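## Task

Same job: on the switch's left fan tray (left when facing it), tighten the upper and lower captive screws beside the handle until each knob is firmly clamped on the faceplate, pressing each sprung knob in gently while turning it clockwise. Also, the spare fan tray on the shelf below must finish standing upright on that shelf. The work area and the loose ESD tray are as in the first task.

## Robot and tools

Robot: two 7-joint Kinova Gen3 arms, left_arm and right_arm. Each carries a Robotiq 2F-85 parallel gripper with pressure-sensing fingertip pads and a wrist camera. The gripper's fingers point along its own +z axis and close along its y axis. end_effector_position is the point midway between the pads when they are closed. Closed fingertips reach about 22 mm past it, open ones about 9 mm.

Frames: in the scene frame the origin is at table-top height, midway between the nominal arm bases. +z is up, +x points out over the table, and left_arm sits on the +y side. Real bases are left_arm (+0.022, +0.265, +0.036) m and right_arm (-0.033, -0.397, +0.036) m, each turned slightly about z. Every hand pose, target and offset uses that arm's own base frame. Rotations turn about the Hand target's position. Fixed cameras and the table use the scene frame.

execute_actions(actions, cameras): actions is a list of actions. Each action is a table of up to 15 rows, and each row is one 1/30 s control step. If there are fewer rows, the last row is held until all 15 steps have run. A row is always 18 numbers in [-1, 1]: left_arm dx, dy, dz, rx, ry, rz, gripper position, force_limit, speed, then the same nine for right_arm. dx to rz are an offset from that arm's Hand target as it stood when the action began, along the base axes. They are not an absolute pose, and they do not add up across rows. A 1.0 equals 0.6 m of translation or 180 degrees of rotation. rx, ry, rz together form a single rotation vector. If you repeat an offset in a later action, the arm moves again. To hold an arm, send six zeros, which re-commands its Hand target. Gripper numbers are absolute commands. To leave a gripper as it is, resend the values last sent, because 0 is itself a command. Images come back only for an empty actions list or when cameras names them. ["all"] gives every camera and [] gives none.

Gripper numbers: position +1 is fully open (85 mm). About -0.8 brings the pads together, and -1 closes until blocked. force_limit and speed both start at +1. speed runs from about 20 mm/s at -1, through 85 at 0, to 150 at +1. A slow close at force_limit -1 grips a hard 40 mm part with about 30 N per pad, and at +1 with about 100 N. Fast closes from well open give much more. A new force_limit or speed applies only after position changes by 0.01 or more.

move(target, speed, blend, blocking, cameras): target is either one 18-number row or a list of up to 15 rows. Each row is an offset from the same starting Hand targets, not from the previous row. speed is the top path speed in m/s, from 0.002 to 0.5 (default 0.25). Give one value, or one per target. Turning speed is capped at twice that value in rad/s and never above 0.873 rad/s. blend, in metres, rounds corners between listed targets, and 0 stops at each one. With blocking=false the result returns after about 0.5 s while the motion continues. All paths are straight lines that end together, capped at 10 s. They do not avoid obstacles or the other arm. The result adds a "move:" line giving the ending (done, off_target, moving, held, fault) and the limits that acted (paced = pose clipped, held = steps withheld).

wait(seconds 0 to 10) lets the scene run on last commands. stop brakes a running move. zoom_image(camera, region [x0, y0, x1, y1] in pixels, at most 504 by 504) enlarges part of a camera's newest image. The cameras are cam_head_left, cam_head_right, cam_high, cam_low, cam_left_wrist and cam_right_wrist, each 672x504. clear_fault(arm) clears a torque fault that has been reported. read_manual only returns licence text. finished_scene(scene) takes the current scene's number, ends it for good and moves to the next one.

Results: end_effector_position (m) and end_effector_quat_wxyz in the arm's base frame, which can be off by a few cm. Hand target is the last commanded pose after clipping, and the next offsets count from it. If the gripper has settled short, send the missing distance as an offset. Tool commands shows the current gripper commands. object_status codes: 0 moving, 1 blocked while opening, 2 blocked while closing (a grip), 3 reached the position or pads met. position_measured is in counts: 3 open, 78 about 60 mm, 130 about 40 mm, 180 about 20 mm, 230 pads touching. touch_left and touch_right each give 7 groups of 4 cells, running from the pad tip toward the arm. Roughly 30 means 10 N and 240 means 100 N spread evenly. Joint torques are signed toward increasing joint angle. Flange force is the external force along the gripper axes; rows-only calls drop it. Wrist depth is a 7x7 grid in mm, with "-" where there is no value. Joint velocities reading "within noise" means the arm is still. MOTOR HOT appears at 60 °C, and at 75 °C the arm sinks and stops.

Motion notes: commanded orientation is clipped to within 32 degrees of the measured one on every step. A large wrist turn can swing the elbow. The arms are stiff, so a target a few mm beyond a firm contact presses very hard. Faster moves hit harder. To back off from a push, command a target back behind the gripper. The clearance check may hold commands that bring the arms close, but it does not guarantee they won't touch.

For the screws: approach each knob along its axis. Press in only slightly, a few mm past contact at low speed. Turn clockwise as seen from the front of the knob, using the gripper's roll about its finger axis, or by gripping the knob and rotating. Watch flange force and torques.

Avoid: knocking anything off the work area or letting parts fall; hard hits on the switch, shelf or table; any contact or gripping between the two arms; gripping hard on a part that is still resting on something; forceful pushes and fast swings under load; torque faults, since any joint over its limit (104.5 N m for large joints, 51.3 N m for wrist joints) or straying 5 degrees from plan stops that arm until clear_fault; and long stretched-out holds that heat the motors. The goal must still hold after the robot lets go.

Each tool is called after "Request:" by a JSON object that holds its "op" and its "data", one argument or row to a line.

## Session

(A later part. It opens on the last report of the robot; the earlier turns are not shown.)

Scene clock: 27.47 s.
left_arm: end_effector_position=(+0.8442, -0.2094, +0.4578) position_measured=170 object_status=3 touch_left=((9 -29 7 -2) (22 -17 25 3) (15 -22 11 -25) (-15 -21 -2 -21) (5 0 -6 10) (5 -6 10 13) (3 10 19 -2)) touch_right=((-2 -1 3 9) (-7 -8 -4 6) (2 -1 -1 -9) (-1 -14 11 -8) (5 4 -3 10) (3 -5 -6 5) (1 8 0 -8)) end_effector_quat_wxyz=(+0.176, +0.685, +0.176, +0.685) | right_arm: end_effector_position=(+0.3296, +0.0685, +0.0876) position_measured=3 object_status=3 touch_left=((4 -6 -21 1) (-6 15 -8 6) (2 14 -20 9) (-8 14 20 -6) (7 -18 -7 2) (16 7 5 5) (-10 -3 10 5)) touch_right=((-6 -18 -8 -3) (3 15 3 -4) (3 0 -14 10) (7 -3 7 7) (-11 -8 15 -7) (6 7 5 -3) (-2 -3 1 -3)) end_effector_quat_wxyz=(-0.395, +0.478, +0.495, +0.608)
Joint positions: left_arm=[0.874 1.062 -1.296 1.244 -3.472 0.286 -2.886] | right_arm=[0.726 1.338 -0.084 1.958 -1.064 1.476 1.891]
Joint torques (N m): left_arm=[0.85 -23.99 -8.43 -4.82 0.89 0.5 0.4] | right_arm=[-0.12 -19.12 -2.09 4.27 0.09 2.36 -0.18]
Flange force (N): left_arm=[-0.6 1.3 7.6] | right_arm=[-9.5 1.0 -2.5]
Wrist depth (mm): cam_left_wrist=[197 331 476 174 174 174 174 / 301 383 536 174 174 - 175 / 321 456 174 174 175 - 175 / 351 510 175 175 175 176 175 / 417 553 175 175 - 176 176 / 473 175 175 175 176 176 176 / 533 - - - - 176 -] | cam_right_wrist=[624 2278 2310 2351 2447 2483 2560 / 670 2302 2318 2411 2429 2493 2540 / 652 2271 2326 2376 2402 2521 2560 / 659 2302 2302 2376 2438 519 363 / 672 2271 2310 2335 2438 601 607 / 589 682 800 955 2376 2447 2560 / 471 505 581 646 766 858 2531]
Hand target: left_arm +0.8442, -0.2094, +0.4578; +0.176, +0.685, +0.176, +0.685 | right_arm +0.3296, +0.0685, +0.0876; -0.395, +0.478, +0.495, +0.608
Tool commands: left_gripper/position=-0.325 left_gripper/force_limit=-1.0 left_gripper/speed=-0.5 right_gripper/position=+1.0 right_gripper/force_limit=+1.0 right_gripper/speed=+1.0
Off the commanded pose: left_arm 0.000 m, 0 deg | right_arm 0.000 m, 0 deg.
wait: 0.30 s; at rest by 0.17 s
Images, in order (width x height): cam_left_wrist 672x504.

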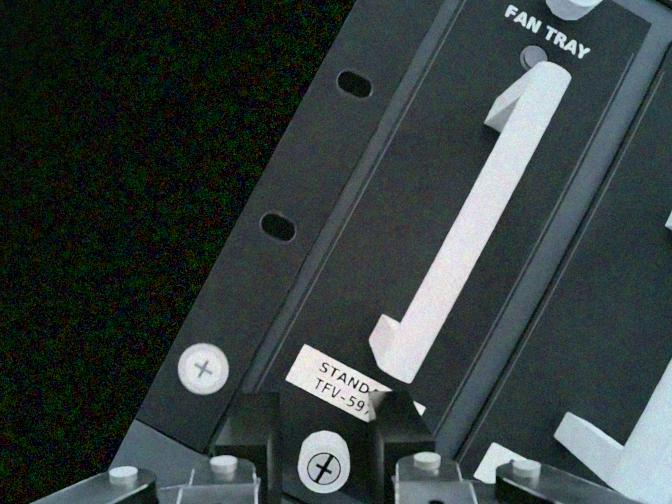

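Request:
{"op": "move", "data": {
  "target": [
    [0, 0, 0, -0.92,0,0, -0.325,-1,-0.5, 0,0,0,0,0,0,1,1,1]
  ],
  "speed": 0.45
}}

Request:
{"op": "move", "data": {
  "target": [
    [0, 0, 0, -0.92,0,0, -0.325,-1,-0.5, 0,0,0,0,0,0,1,1,1]
  ],
  "speed": 0.45,
  "cameras": ["cam_left_wrist"]
}}

Request:
{"op": "zoom_image", "data": {
  "camera": "cam_left_wrist",
  "region": [225, 380, 425, 504]
}}

Scene clock: 33.13 s.
left_arm: end_effector_position=(+0.8442, -0.2094, +0.4578) position_measured=170 object_status=3 touch_left=((2 5 -21 16) (3 0 5 20) (-15 -18 13 5) (2 -3 17 28) (-15 0 -17 17) (11 -6 -23 38) (-33 2 -3 -3)) touch_right=((8 2 -4 -3) (-4 -5 4 5) (-14 -1 6 -8) (4 8 -2 1) (4 4 -5 6) (1 -2 -7 1) (-12 0 2 5)) end_effector_quat_wxyz=(+0.701, -0.088, +0.702, -0.089) | right_arm: end_effector_position=(+0.3296, +0.0685, +0.0876) position_measured=3 object_status=3 touch_left=((-3 8 -6 -4) (-14 9 10 9) (-26 7 13 -13) (-10 7 8 10) (16 25 -8 -7) (17 -31 -24 11) (-22 1 -12 -6)) touch_right=((-11 -3 -14 -3) (1 -10 -1 -12) (0 1 7 -2) (-1 10 1 5) (-16 -5 4 18) (2 -7 -1 -1) (-3 -4 -7 -8)) end_effector_quat_wxyz=(-0.395, +0.478, +0.495, +0.608)
Joint positions: left_arm=[0.541 0.774 -0.401 1.261 -2.535 0.423 -1.599] | right_arm=[0.726 1.338 -0.084 1.958 -1.064 1.476 1.891]
Joint torques (N m): left_arm=[0.88 -25 -2.62 -9.17 -0.27 2.79 0.45] | right_arm=[-0.17 -19.05 -2.08 4.32 0.04 2.41 -0.17]
Flange force (N): left_arm=[-1.3 -3.3 8.9] | right_arm=[-9.4 1.1 -2.7]
Wrist depth (mm): cam_left_wrist=[171 171 172 173 174 175 176 / 171 172 173 174 175 176 356 / 172 172 173 174 175 176 357 / 172 173 174 175 176 177 348 / 173 174 174 175 176 177 340 / 173 174 177 176 176 177 335 / - - - - - - 325] | cam_right_wrist=[632 2302 2351 2394 2438 2456 2531 / 682 2286 2343 2335 2438 2483 2540 / 650 2326 2326 2385 2420 2493 2560 / 660 2294 2310 2368 2411 517 362 / 676 2310 2351 2368 2429 601 608 / 588 681 801 957 2438 2474 2531 / 470 507 583 644 764 858 2550]
Hand target: left_arm +0.8442, -0.2094, +0.4578; +0.701, -0.088, +0.702, -0.089 | right_arm +0.3296, +0.0685, +0.0876; -0.395, +0.478, +0.495, +0.608
Off the commanded pose: left_arm 0.000 m, 0 deg | right_arm 0.000 m, 0 deg.
move: done

Scene clock: 36.93 s.
left_arm: end_effector_position=(+0.8442, -0.2094, +0.4578) position_measured=170 object_status=3 touch_left=((5 -4 -5 13) (8 12 19 8) (-12 20 -6 -7) (15 7 -1 -6) (2 22 -9 7) (-3 14 12 -18) (13 -26 4 -1)) touch_right=((-8 -8 -1 1) (-4 0 -3 8) (-8 4 -8 -2) (5 0 4 -3) (9 2 -6 -1) (9 -5 7 5) (2 2 2 5)) end_effector_quat_wxyz=(+0.000, +0.707, +0.000, +0.707) | right_arm: end_effector_position=(+0.3296, +0.0685, +0.0876) position_measured=3 object_status=3 touch_left=((20 11 -11 8) (5 -9 -8 -5) (-2 -2 5 18) (11 -19 0 7) (-2 -3 -12 -6) (-3 3 13 9) (-14 -15 1 3)) touch_right=((-10 -13 -7 -1) (2 11 -15 -10) (1 0 4 4) (-11 2 11 -7) (-11 5 15 11) (-4 7 -1 4) (-7 7 -16 -14)) end_effector_quat_wxyz=(-0.395, +0.478, +0.495, +0.608)
Joint positions: left_arm=[0.016 0.824 0.636 1.288 -2.498 0.768 0.575] | right_arm=[0.726 1.338 -0.084 1.958 -1.064 1.476 1.891]
Joint torques (N m): left_arm=[0.84 -24.76 4.38 -8.12 -1.71 1.51 0.44] | right_arm=[-0.14 -19.07 -2.02 4.29 0.08 2.41 -0.1]
Flange force (N): left_arm=[2.1 2.2 8.2] | right_arm=[-9.4 1.3 -2.5]
Wrist depth (mm): cam_left_wrist=[374 171 172 172 173 173 - / 373 172 173 173 173 173 - / 371 173 173 173 174 174 - / 346 174 174 174 174 175 - / 367 174 174 - 175 175 - / 366 175 175 175 176 176 176 / 365 - - - - - -] | cam_right_wrist=[641 655 2318 2402 2429 2493 2511 / 696 2271 2302 2402 2420 2465 2550 / 653 2278 2302 2402 2438 2550 2570 / 657 2286 2335 2447 2420 518 362 / 677 2310 2360 2326 2402 601 608 / 588 684 801 962 2429 2502 2511 / 468 507 581 647 766 852 2521]
Hand target: left_arm +0.8442, -0.2094, +0.4578; +0.000, +0.707, +0.000, +0.707 | right_arm +0.3296, +0.0685, +0.0876; -0.395, +0.478, +0.495, +0.608
Off the commanded pose: left_arm 0.000 m, 0 deg | right_arm 0.000 m, 0 deg.
move: done
Images, in order (width x height): cam_left_wrist 672x504.

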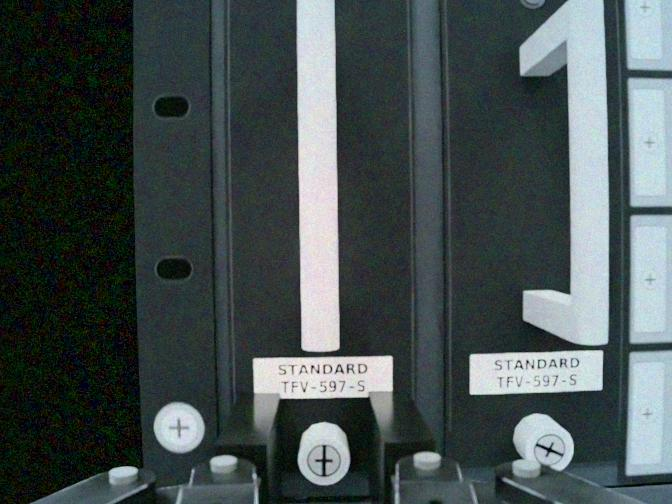

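Scaled by 2.520.

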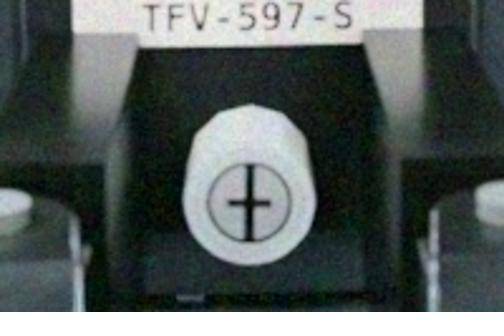

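Request:
{"op": "execute_actions", "data": {
  "actions": [
    [[0,0,0,0,0,0,-1,-1,-1,0,0,0,0,0,0,1,1,1]],
    [[0,0,0,0,0,0,-1,-1,-1,0,0,0,0,0,0,1,1,1]]
  ]
}}

Request:
{"op": "move", "data": {
  "target": [
    [0.00055, -0.0015, -0.0003, 0.92,0,0, -1,-1,-1, 0,0,0,0,0,0,1,1,1]
  ],
  "speed": 0.43
}}

Request:
{"op": "move", "data": {
  "target": [
    [0.00055, 0.0003, -0.0028, 0.92,0,0, -1,-1,-1, 0,0,0,0,0,0,1,1,1]
  ],
  "speed": 0.43
}}

Scene clock: 38.60 s.
left_arm: end_effector_position=(+0.8442, -0.2094, +0.4577) position_measured=199 object_status=2 touch_left=((81 430 460 110) (81 435 400 35) (21 69 74 -1) (-2 1 2 12) (-5 -5 12 2) (2 -11 -4 12) (-7 -27 10 -13)) touch_right=((34 353 222 43) (45 309 315 63) (-1 55 57 -4) (12 3 2 -16) (7 7 -7 3) (7 0 -14 0) (-7 -13 1 -5)) end_effector_quat_wxyz=(+0.000, +0.707, +0.000, +0.707) | right_arm: end_effector_position=(+0.3296, +0.0685, +0.0876) position_measured=3 object_status=3 touch_left=((-6 7 -24 1) (-3 4 19 -11) (-20 -3 1 -26) (-26 -6 -6 31) (-8 6 12 -12) (-15 1 -13 0) (18 -1 2 -7)) touch_right=((-6 -8 -6 -8) (4 11 -5 -19) (-11 -14 2 11) (4 -2 1 7) (-24 3 -1 15) (-15 -8 12 -10) (5 -8 -5 10)) end_effector_quat_wxyz=(-0.395, +0.478, +0.495, +0.608)
Joint positions: left_arm=[0.016 0.824 0.636 1.288 -2.498 0.768 0.575] | right_arm=[0.726 1.338 -0.084 1.958 -1.064 1.476 1.891]
Joint torques (N m): left_arm=[1.09 -23.57 4.32 -8.69 -1.86 0.94 0.44] | right_arm=[-0.1 -19.16 -2.05 4.29 0.12 2.42 -0.16]
Wrist depth (mm): cam_left_wrist=[374 172 172 172 173 173 - / 373 172 172 173 173 173 - / 371 173 173 173 174 174 - / 346 174 174 174 174 175 - / 367 174 174 - 175 175 - / 366 175 175 175 176 176 176 / 365 - - - - - -] | cam_right_wrist=[639 656 2294 2402 2483 2511 2521 / 692 2310 2335 2368 2429 2493 2521 / 653 2278 2335 2385 2447 2456 2511 / 657 2255 2335 2376 2420 518 362 / 674 2248 2360 2368 2447 603 608 / 592 679 796 961 2411 2502 2511 / 470 508 580 653 765 851 2502]
Hand target: left_arm +0.8442, -0.2095, +0.4577; +0.000, +0.707, +0.000, +0.707 | right_arm +0.3296, +0.0685, +0.0876; -0.395, +0.478, +0.495, +0.608
Off the commanded pose: left_arm 0.000 m, 0 deg | right_arm 0.000 m, 0 deg.

Scene clock: 42.43 s.
left_arm: end_effector_position=(+0.8445, -0.2104, +0.4576) position_measured=199 object_status=2 touch_left=((32 415 434 75) (51 422 362 36) (9 60 93 -3) (-8 -9 -3 -7) (-7 8 -11 4) (16 -1 -13 8) (9 -23 -5 -4)) touch_right=((38 376 236 61) (47 323 331 60) (-8 53 48 19) (19 7 12 2) (4 -5 -6 1) (-4 6 5 9) (-14 11 1 -7)) end_effector_quat_wxyz=(+0.701, -0.088, +0.702, -0.089) | right_arm: end_effector_position=(+0.3296, +0.0685, +0.0876) position_measured=3 object_status=3 touch_left=((-19 2 9 -6) (-7 -12 -32 3) (-20 4 3 1) (-11 -7 6 -24) (-4 -15 6 -12) (1 9 -21 7) (1 -12 -9 -3)) touch_right=((-1 -6 -7 -1) (-5 13 1 -7) (-7 20 -15 8) (-1 -10 21 0) (-16 8 10 6) (13 3 -2 10) (-3 -9 0 0)) end_effector_quat_wxyz=(-0.395, +0.478, +0.495, +0.608)
Joint positions: left_arm=[0.555 0.78 -0.427 1.257 -2.539 0.414 -1.578] | right_arm=[0.726 1.338 -0.084 1.958 -1.064 1.476 1.891]
Joint torques (N m): left_arm=[0.57 -29.36 -3.98 -12.82 -0.46 4.67 0.47] | right_arm=[-0.05 -19.04 -2.1 4.23 0.05 2.41 -0.16]
Flange force (N): left_arm=[4.0 -1.7 6.2] | right_arm=[-9.2 1.1 -2.4]
Wrist depth (mm): cam_left_wrist=[170 171 172 173 174 175 176 / 171 172 173 174 174 175 354 / 171 172 173 174 175 176 354 / 172 173 174 175 175 176 346 / 172 173 174 175 176 177 337 / 172 174 176 175 176 177 334 / - - - - - - 327] | cam_right_wrist=[633 2302 2360 2360 2456 2465 2521 / 678 2248 2343 2343 2429 2483 2474 / 653 2278 2326 2376 2438 2465 2511 / 656 2278 2360 2385 2368 519 362 / 678 2271 2351 2368 2411 604 609 / 591 680 800 958 2394 2483 2531 / 470 507 583 644 767 852 2570]
Hand target: left_arm +0.8445, -0.2103, +0.4576; +0.701, -0.088, +0.702, -0.089 | right_arm +0.3296, +0.0685, +0.0876; -0.395, +0.478, +0.495, +0.608
Off the commanded pose: left_arm 0.000 m, 0 deg | right_arm 0.000 m, 0 deg.
move: done

Scene clock: 46.20 s.
left_arm: end_effector_position=(+0.8449, -0.2102, +0.4559) position_measured=199 object_status=2 touch_left=((54 390 398 69) (52 446 364 33) (10 23 67 9) (-18 -5 3 -9) (-3 -2 -4 -2) (12 4 -1 -8) (-10 4 -15 -14)) touch_right=((52 377 226 63) (42 300 310 38) (-8 49 51 -5) (2 -6 2 -10) (13 9 -9 12) (2 0 -3 -2) (-2 9 4 7)) end_effector_quat_wxyz=(+0.176, +0.685, +0.176, +0.685) | right_arm: end_effector_position=(+0.3296, +0.0685, +0.0876) position_measured=3 object_status=3 touch_left=((1 7 23 -4) (10 -8 0 2) (22 -1 0 16) (19 0 -1 22) (22 12 22 0) (2 -1 -9 9) (-21 17 2 4)) touch_right=((-21 -10 8 -12) (2 24 -3 -18) (19 5 -11 6) (-6 -5 2 15) (-12 7 3 12) (4 -12 1 1) (2 -8 -3 -10)) end_effector_quat_wxyz=(-0.395, +0.478, +0.495, +0.608)
Joint positions: left_arm=[0.876 1.075 -1.313 1.243 -3.49 0.289 -2.85] | right_arm=[0.726 1.338 -0.084 1.958 -1.064 1.476 1.891]
Joint torques (N m): left_arm=[-0.08 -25.27 -9.67 -3.54 1 -0.1 0.39] | right_arm=[-0.1 -19.06 -2.1 4.28 0.16 2.4 -0.13]
Flange force (N): left_arm=[-2.2 2.9 11.5] | right_arm=[-9.4 1.3 -2.4]
Wrist depth (mm): cam_left_wrist=[198 334 481 173 173 173 174 / 301 387 533 173 174 - 174 / 324 459 174 174 174 174 175 / 354 501 174 174 174 175 175 / 419 533 174 174 - 175 175 / 480 175 175 174 175 175 176 / 515 - - - - - -] | cam_right_wrist=[623 2278 2335 2402 2438 2511 2502 / 670 2286 2326 2411 2474 2483 2511 / 655 2271 2335 2402 2474 2493 2502 / 658 2294 2318 2360 2420 517 362 / 676 2240 2318 2394 2420 601 608 / 587 679 805 960 2402 2474 2550 / 471 507 579 646 767 857 2531]
Hand target: left_arm +0.8449, -0.2102, +0.4559; +0.176, +0.685, +0.176, +0.685 | right_arm +0.3296, +0.0685, +0.0876; -0.395, +0.478, +0.495, +0.608
Off the commanded pose: left_arm 0.000 m, 0 deg | right_arm 0.000 m, 0 deg.
move: done

Request:
{"op": "execute_actions", "data": {
  "actions": [
    [[0,0,0,0,0,0,-0.325,-1,-0.5,0,0,0,0,0,0,1,1,1]]
  ]
}}

Request:
{"op": "move", "data": {
  "target": [
    [-0.0015, -0.0003, 0.0028, -0.92,0,0, -0.325,-1,-0.5, 0,0,0,0,0,0,1,1,1]
  ],
  "speed": 0.45
}}

Request:
{"op": "move", "data": {
  "target": [
    [0, 0.0019, 0.0003, -0.92,0,0, -0.325,-1,-0.5, 0,0,0,0,0,0,1,1,1]
  ],
  "speed": 0.45,
  "cameras": ["cam_left_wrist"]
}}

Request:
{"op": "zoom_image", "data": {
  "camera": "cam_left_wrist",
  "region": [225, 380, 425, 504]
}}

Scene clock: 47.67 s.
left_arm: end_effector_position=(+0.8449, -0.2102, +0.4559) position_measured=170 object_status=3 touch_left=((15 12 3 -3) (20 -19 1 5) (26 3 -12 -6) (7 0 37 -8) (2 9 4 31) (-13 17 -17 -4) (-18 -10 15 9)) touch_right=((-3 12 8 18) (4 -5 -2 10) (-13 3 9 1) (5 4 2 5) (4 -2 -18 4) (3 -2 3 -7) (-12 7 4 -1)) end_effector_quat_wxyz=(+0.176, +0.685, +0.176, +0.685) | right_arm: end_effector_position=(+0.3296, +0.0685, +0.0876) position_measured=3 object_status=3 touch_left=((3 15 4 -13) (6 -8 -17 3) (1 -14 3 -11) (14 13 -7 12) (-1 3 8 4) (-18 26 15 -6) (-14 -19 4 3)) touch_right=((-12 -12 -13 2) (-1 17 -1 1) (16 6 4 -5) (-1 2 13 -6) (4 12 -2 -8) (-8 2 1 3) (15 -1 -6 1)) end_effector_quat_wxyz=(-0.395, +0.478, +0.495, +0.608)
Joint positions: left_arm=[0.876 1.075 -1.313 1.243 -3.49 0.289 -2.85] | right_arm=[0.726 1.338 -0.084 1.958 -1.064 1.476 1.891]
Joint torques (N m): left_arm=[0.81 -24.03 -8.55 -4.58 0.87 0.48 0.44] | right_arm=[-0.07 -19.05 -2.03 4.26 0.07 2.41 -0.11]
Wrist depth (mm): cam_left_wrist=[198 333 480 173 173 173 174 / 300 386 530 173 174 - 174 / 326 459 174 174 174 174 175 / 353 499 174 174 174 175 175 / 418 530 174 175 - 175 175 / 477 174 175 174 175 175 176 / 513 - - - - - -] | cam_right_wrist=[625 2255 2343 2368 2447 2521 2570 / 672 2294 2360 2376 2429 2474 2570 / 652 2278 2360 2368 2429 2483 2531 / 655 2278 2286 2376 2429 517 362 / 678 2294 2335 2368 2420 599 610 / 588 679 801 962 2402 2483 2560 / 470 507 581 646 761 851 2540]
Hand target: left_arm +0.8449, -0.2102, +0.4559; +0.176, +0.685, +0.176, +0.685 | right_arm +0.3296, +0.0685, +0.0876; -0.395, +0.478, +0.495, +0.608
Off the commanded pose: left_arm 0.000 m, 0 deg | right_arm 0.000 m, 0 deg.

Scene clock: 51.47 s.
left_arm: end_effector_position=(+0.8440, -0.2103, +0.4576) position_measured=170 object_status=3 touch_left=((-11 -2 -2 -8) (-4 -18 8 3) (0 -10 1 -6) (-6 -1 7 16) (13 29 -2 12) (1 -14 -1 -6) (-12 -10 -21 -8)) touch_right=((-7 -5 5 3) (8 11 2 4) (-2 -4 4 -2) (10 3 3 -5) (12 2 -7 -8) (-1 5 -2 8) (-12 -1 3 -16)) end_effector_quat_wxyz=(+0.701, -0.088, +0.702, -0.089) | right_arm: end_effector_position=(+0.3296, +0.0685, +0.0876) position_measured=3 object_status=3 touch_left=((5 -3 10 -7) (13 10 -6 -1) (-9 12 0 -21) (-16 -9 -12 28) (9 -27 0 -4) (-4 8 -6 11) (9 0 15 2)) touch_right=((-12 2 4 -12) (10 5 14 -9) (3 -11 -14 9) (-6 -3 -4 1) (-21 0 14 6) (16 12 -10 3) (3 12 -4 4)) end_effector_quat_wxyz=(-0.395, +0.478, +0.495, +0.608)
Joint positions: left_arm=[0.556 0.778 -0.427 1.26 -2.539 0.415 -1.578] | right_arm=[0.726 1.338 -0.084 1.958 -1.064 1.476 1.891]
Joint torques (N m): left_arm=[0.85 -24.95 -2.76 -9.16 -0.2 2.81 0.5] | right_arm=[0.01 -19.01 -2.06 4.3 0.12 2.43 -0.08]
Flange force (N): left_arm=[-1.4 -3.3 8.7] | right_arm=[-9.3 1.5 -2.3]
Wrist depth (mm): cam_left_wrist=[171 172 173 174 175 175 176 / 172 172 173 174 175 176 354 / 172 173 174 175 175 176 355 / 172 173 174 175 176 177 348 / 173 174 175 175 176 177 338 / 173 174 177 176 177 177 334 / - - - - - - 326] | cam_right_wrist=[631 2278 2318 2385 2402 2483 2531 / 679 2278 2376 2351 2376 2483 2550 / 654 2271 2351 2420 2438 2511 2540 / 656 2294 2302 2411 2456 517 361 / 675 2271 2294 2360 2420 602 607 / 589 684 802 954 2385 2474 2511 / 471 507 583 649 765 851 2493]
Hand target: left_arm +0.8440, -0.2103, +0.4576; +0.701, -0.088, +0.702, -0.089 | right_arm +0.3296, +0.0685, +0.0876; -0.395, +0.478, +0.495, +0.608
Off the commanded pose: left_arm 0.000 m, 0 deg | right_arm 0.000 m, 0 deg.
move: done

Scene clock: 55.27 s.
left_arm: end_effector_position=(+0.8440, -0.2092, +0.4578) position_measured=170 object_status=3 touch_left=((-9 -3 1 16) (0 -6 11 -3) (-1 30 6 -15) (10 15 -17 6) (-16 23 -17 1) (13 18 31 -23) (-9 -8 -5 -22)) touch_right=((-12 0 12 -3) (0 -3 9 -2) (-1 18 1 -12) (7 -1 13 3) (8 10 -5 7) (-2 -2 0 3) (-6 -2 0 -3)) end_effector_quat_wxyz=(+0.000, +0.707, +0.000, +0.707) | right_arm: end_effector_position=(+0.3296, +0.0685, +0.0876) position_measured=3 object_status=3 touch_left=((-7 14 -11 6) (13 -8 2 8) (-10 3 18 12) (-5 -4 -19 19) (14 -13 -17 -20) (3 2 1 -5) (-8 0 -5 6)) touch_right=((-14 -3 2 1) (6 -4 -9 0) (0 8 -12 12) (-2 11 0 1) (-7 -9 17 13) (1 2 -7 12) (17 4 -11 4)) end_effector_quat_wxyz=(-0.395, +0.478, +0.495, +0.608)
Joint positions: left_arm=[0.026 0.818 0.613 1.289 -2.495 0.76 0.59] | right_arm=[0.726 1.338 -0.084 1.958 -1.064 1.476 1.891]
Joint torques (N m): left_arm=[0.89 -24.81 4.28 -8.31 -1.68 1.53 0.48] | right_arm=[-0.09 -19.07 -2.09 4.2 0.11 2.41 -0.07]
Flange force (N): left_arm=[2.0 2.0 7.8] | right_arm=[-9.2 1.2 -2.3]
Wrist depth (mm): cam_left_wrist=[373 172 172 173 173 173 - / 372 172 173 173 174 173 - / 371 173 173 174 174 174 - / 346 174 174 174 175 175 - / 367 174 175 - 175 175 - / 366 175 175 175 176 176 176 / 365 - - - - - -] | cam_right_wrist=[639 655 2335 2318 2429 2502 2483 / 688 2255 2335 2402 2402 2493 2540 / 651 2263 2335 2368 2411 2447 2560 / 659 2240 2343 2360 2438 518 362 / 678 2271 2326 2351 2368 602 607 / 591 681 805 961 2394 2483 2521 / 469 507 584 647 763 859 2531]
Hand target: left_arm +0.8440, -0.2092, +0.4578; +0.000, +0.707, +0.000, +0.707 | right_arm +0.3296, +0.0685, +0.0876; -0.395, +0.478, +0.495, +0.608
Off the commanded pose: left_arm 0.000 m, 0 deg | right_arm 0.000 m, 0 deg.
move: done
Images, in order (width x height): cam_left_wrist 672x504.

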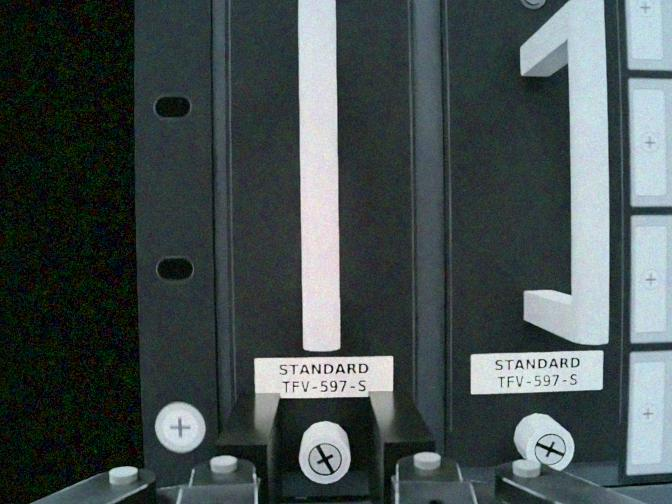

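Scaled by 2.520.

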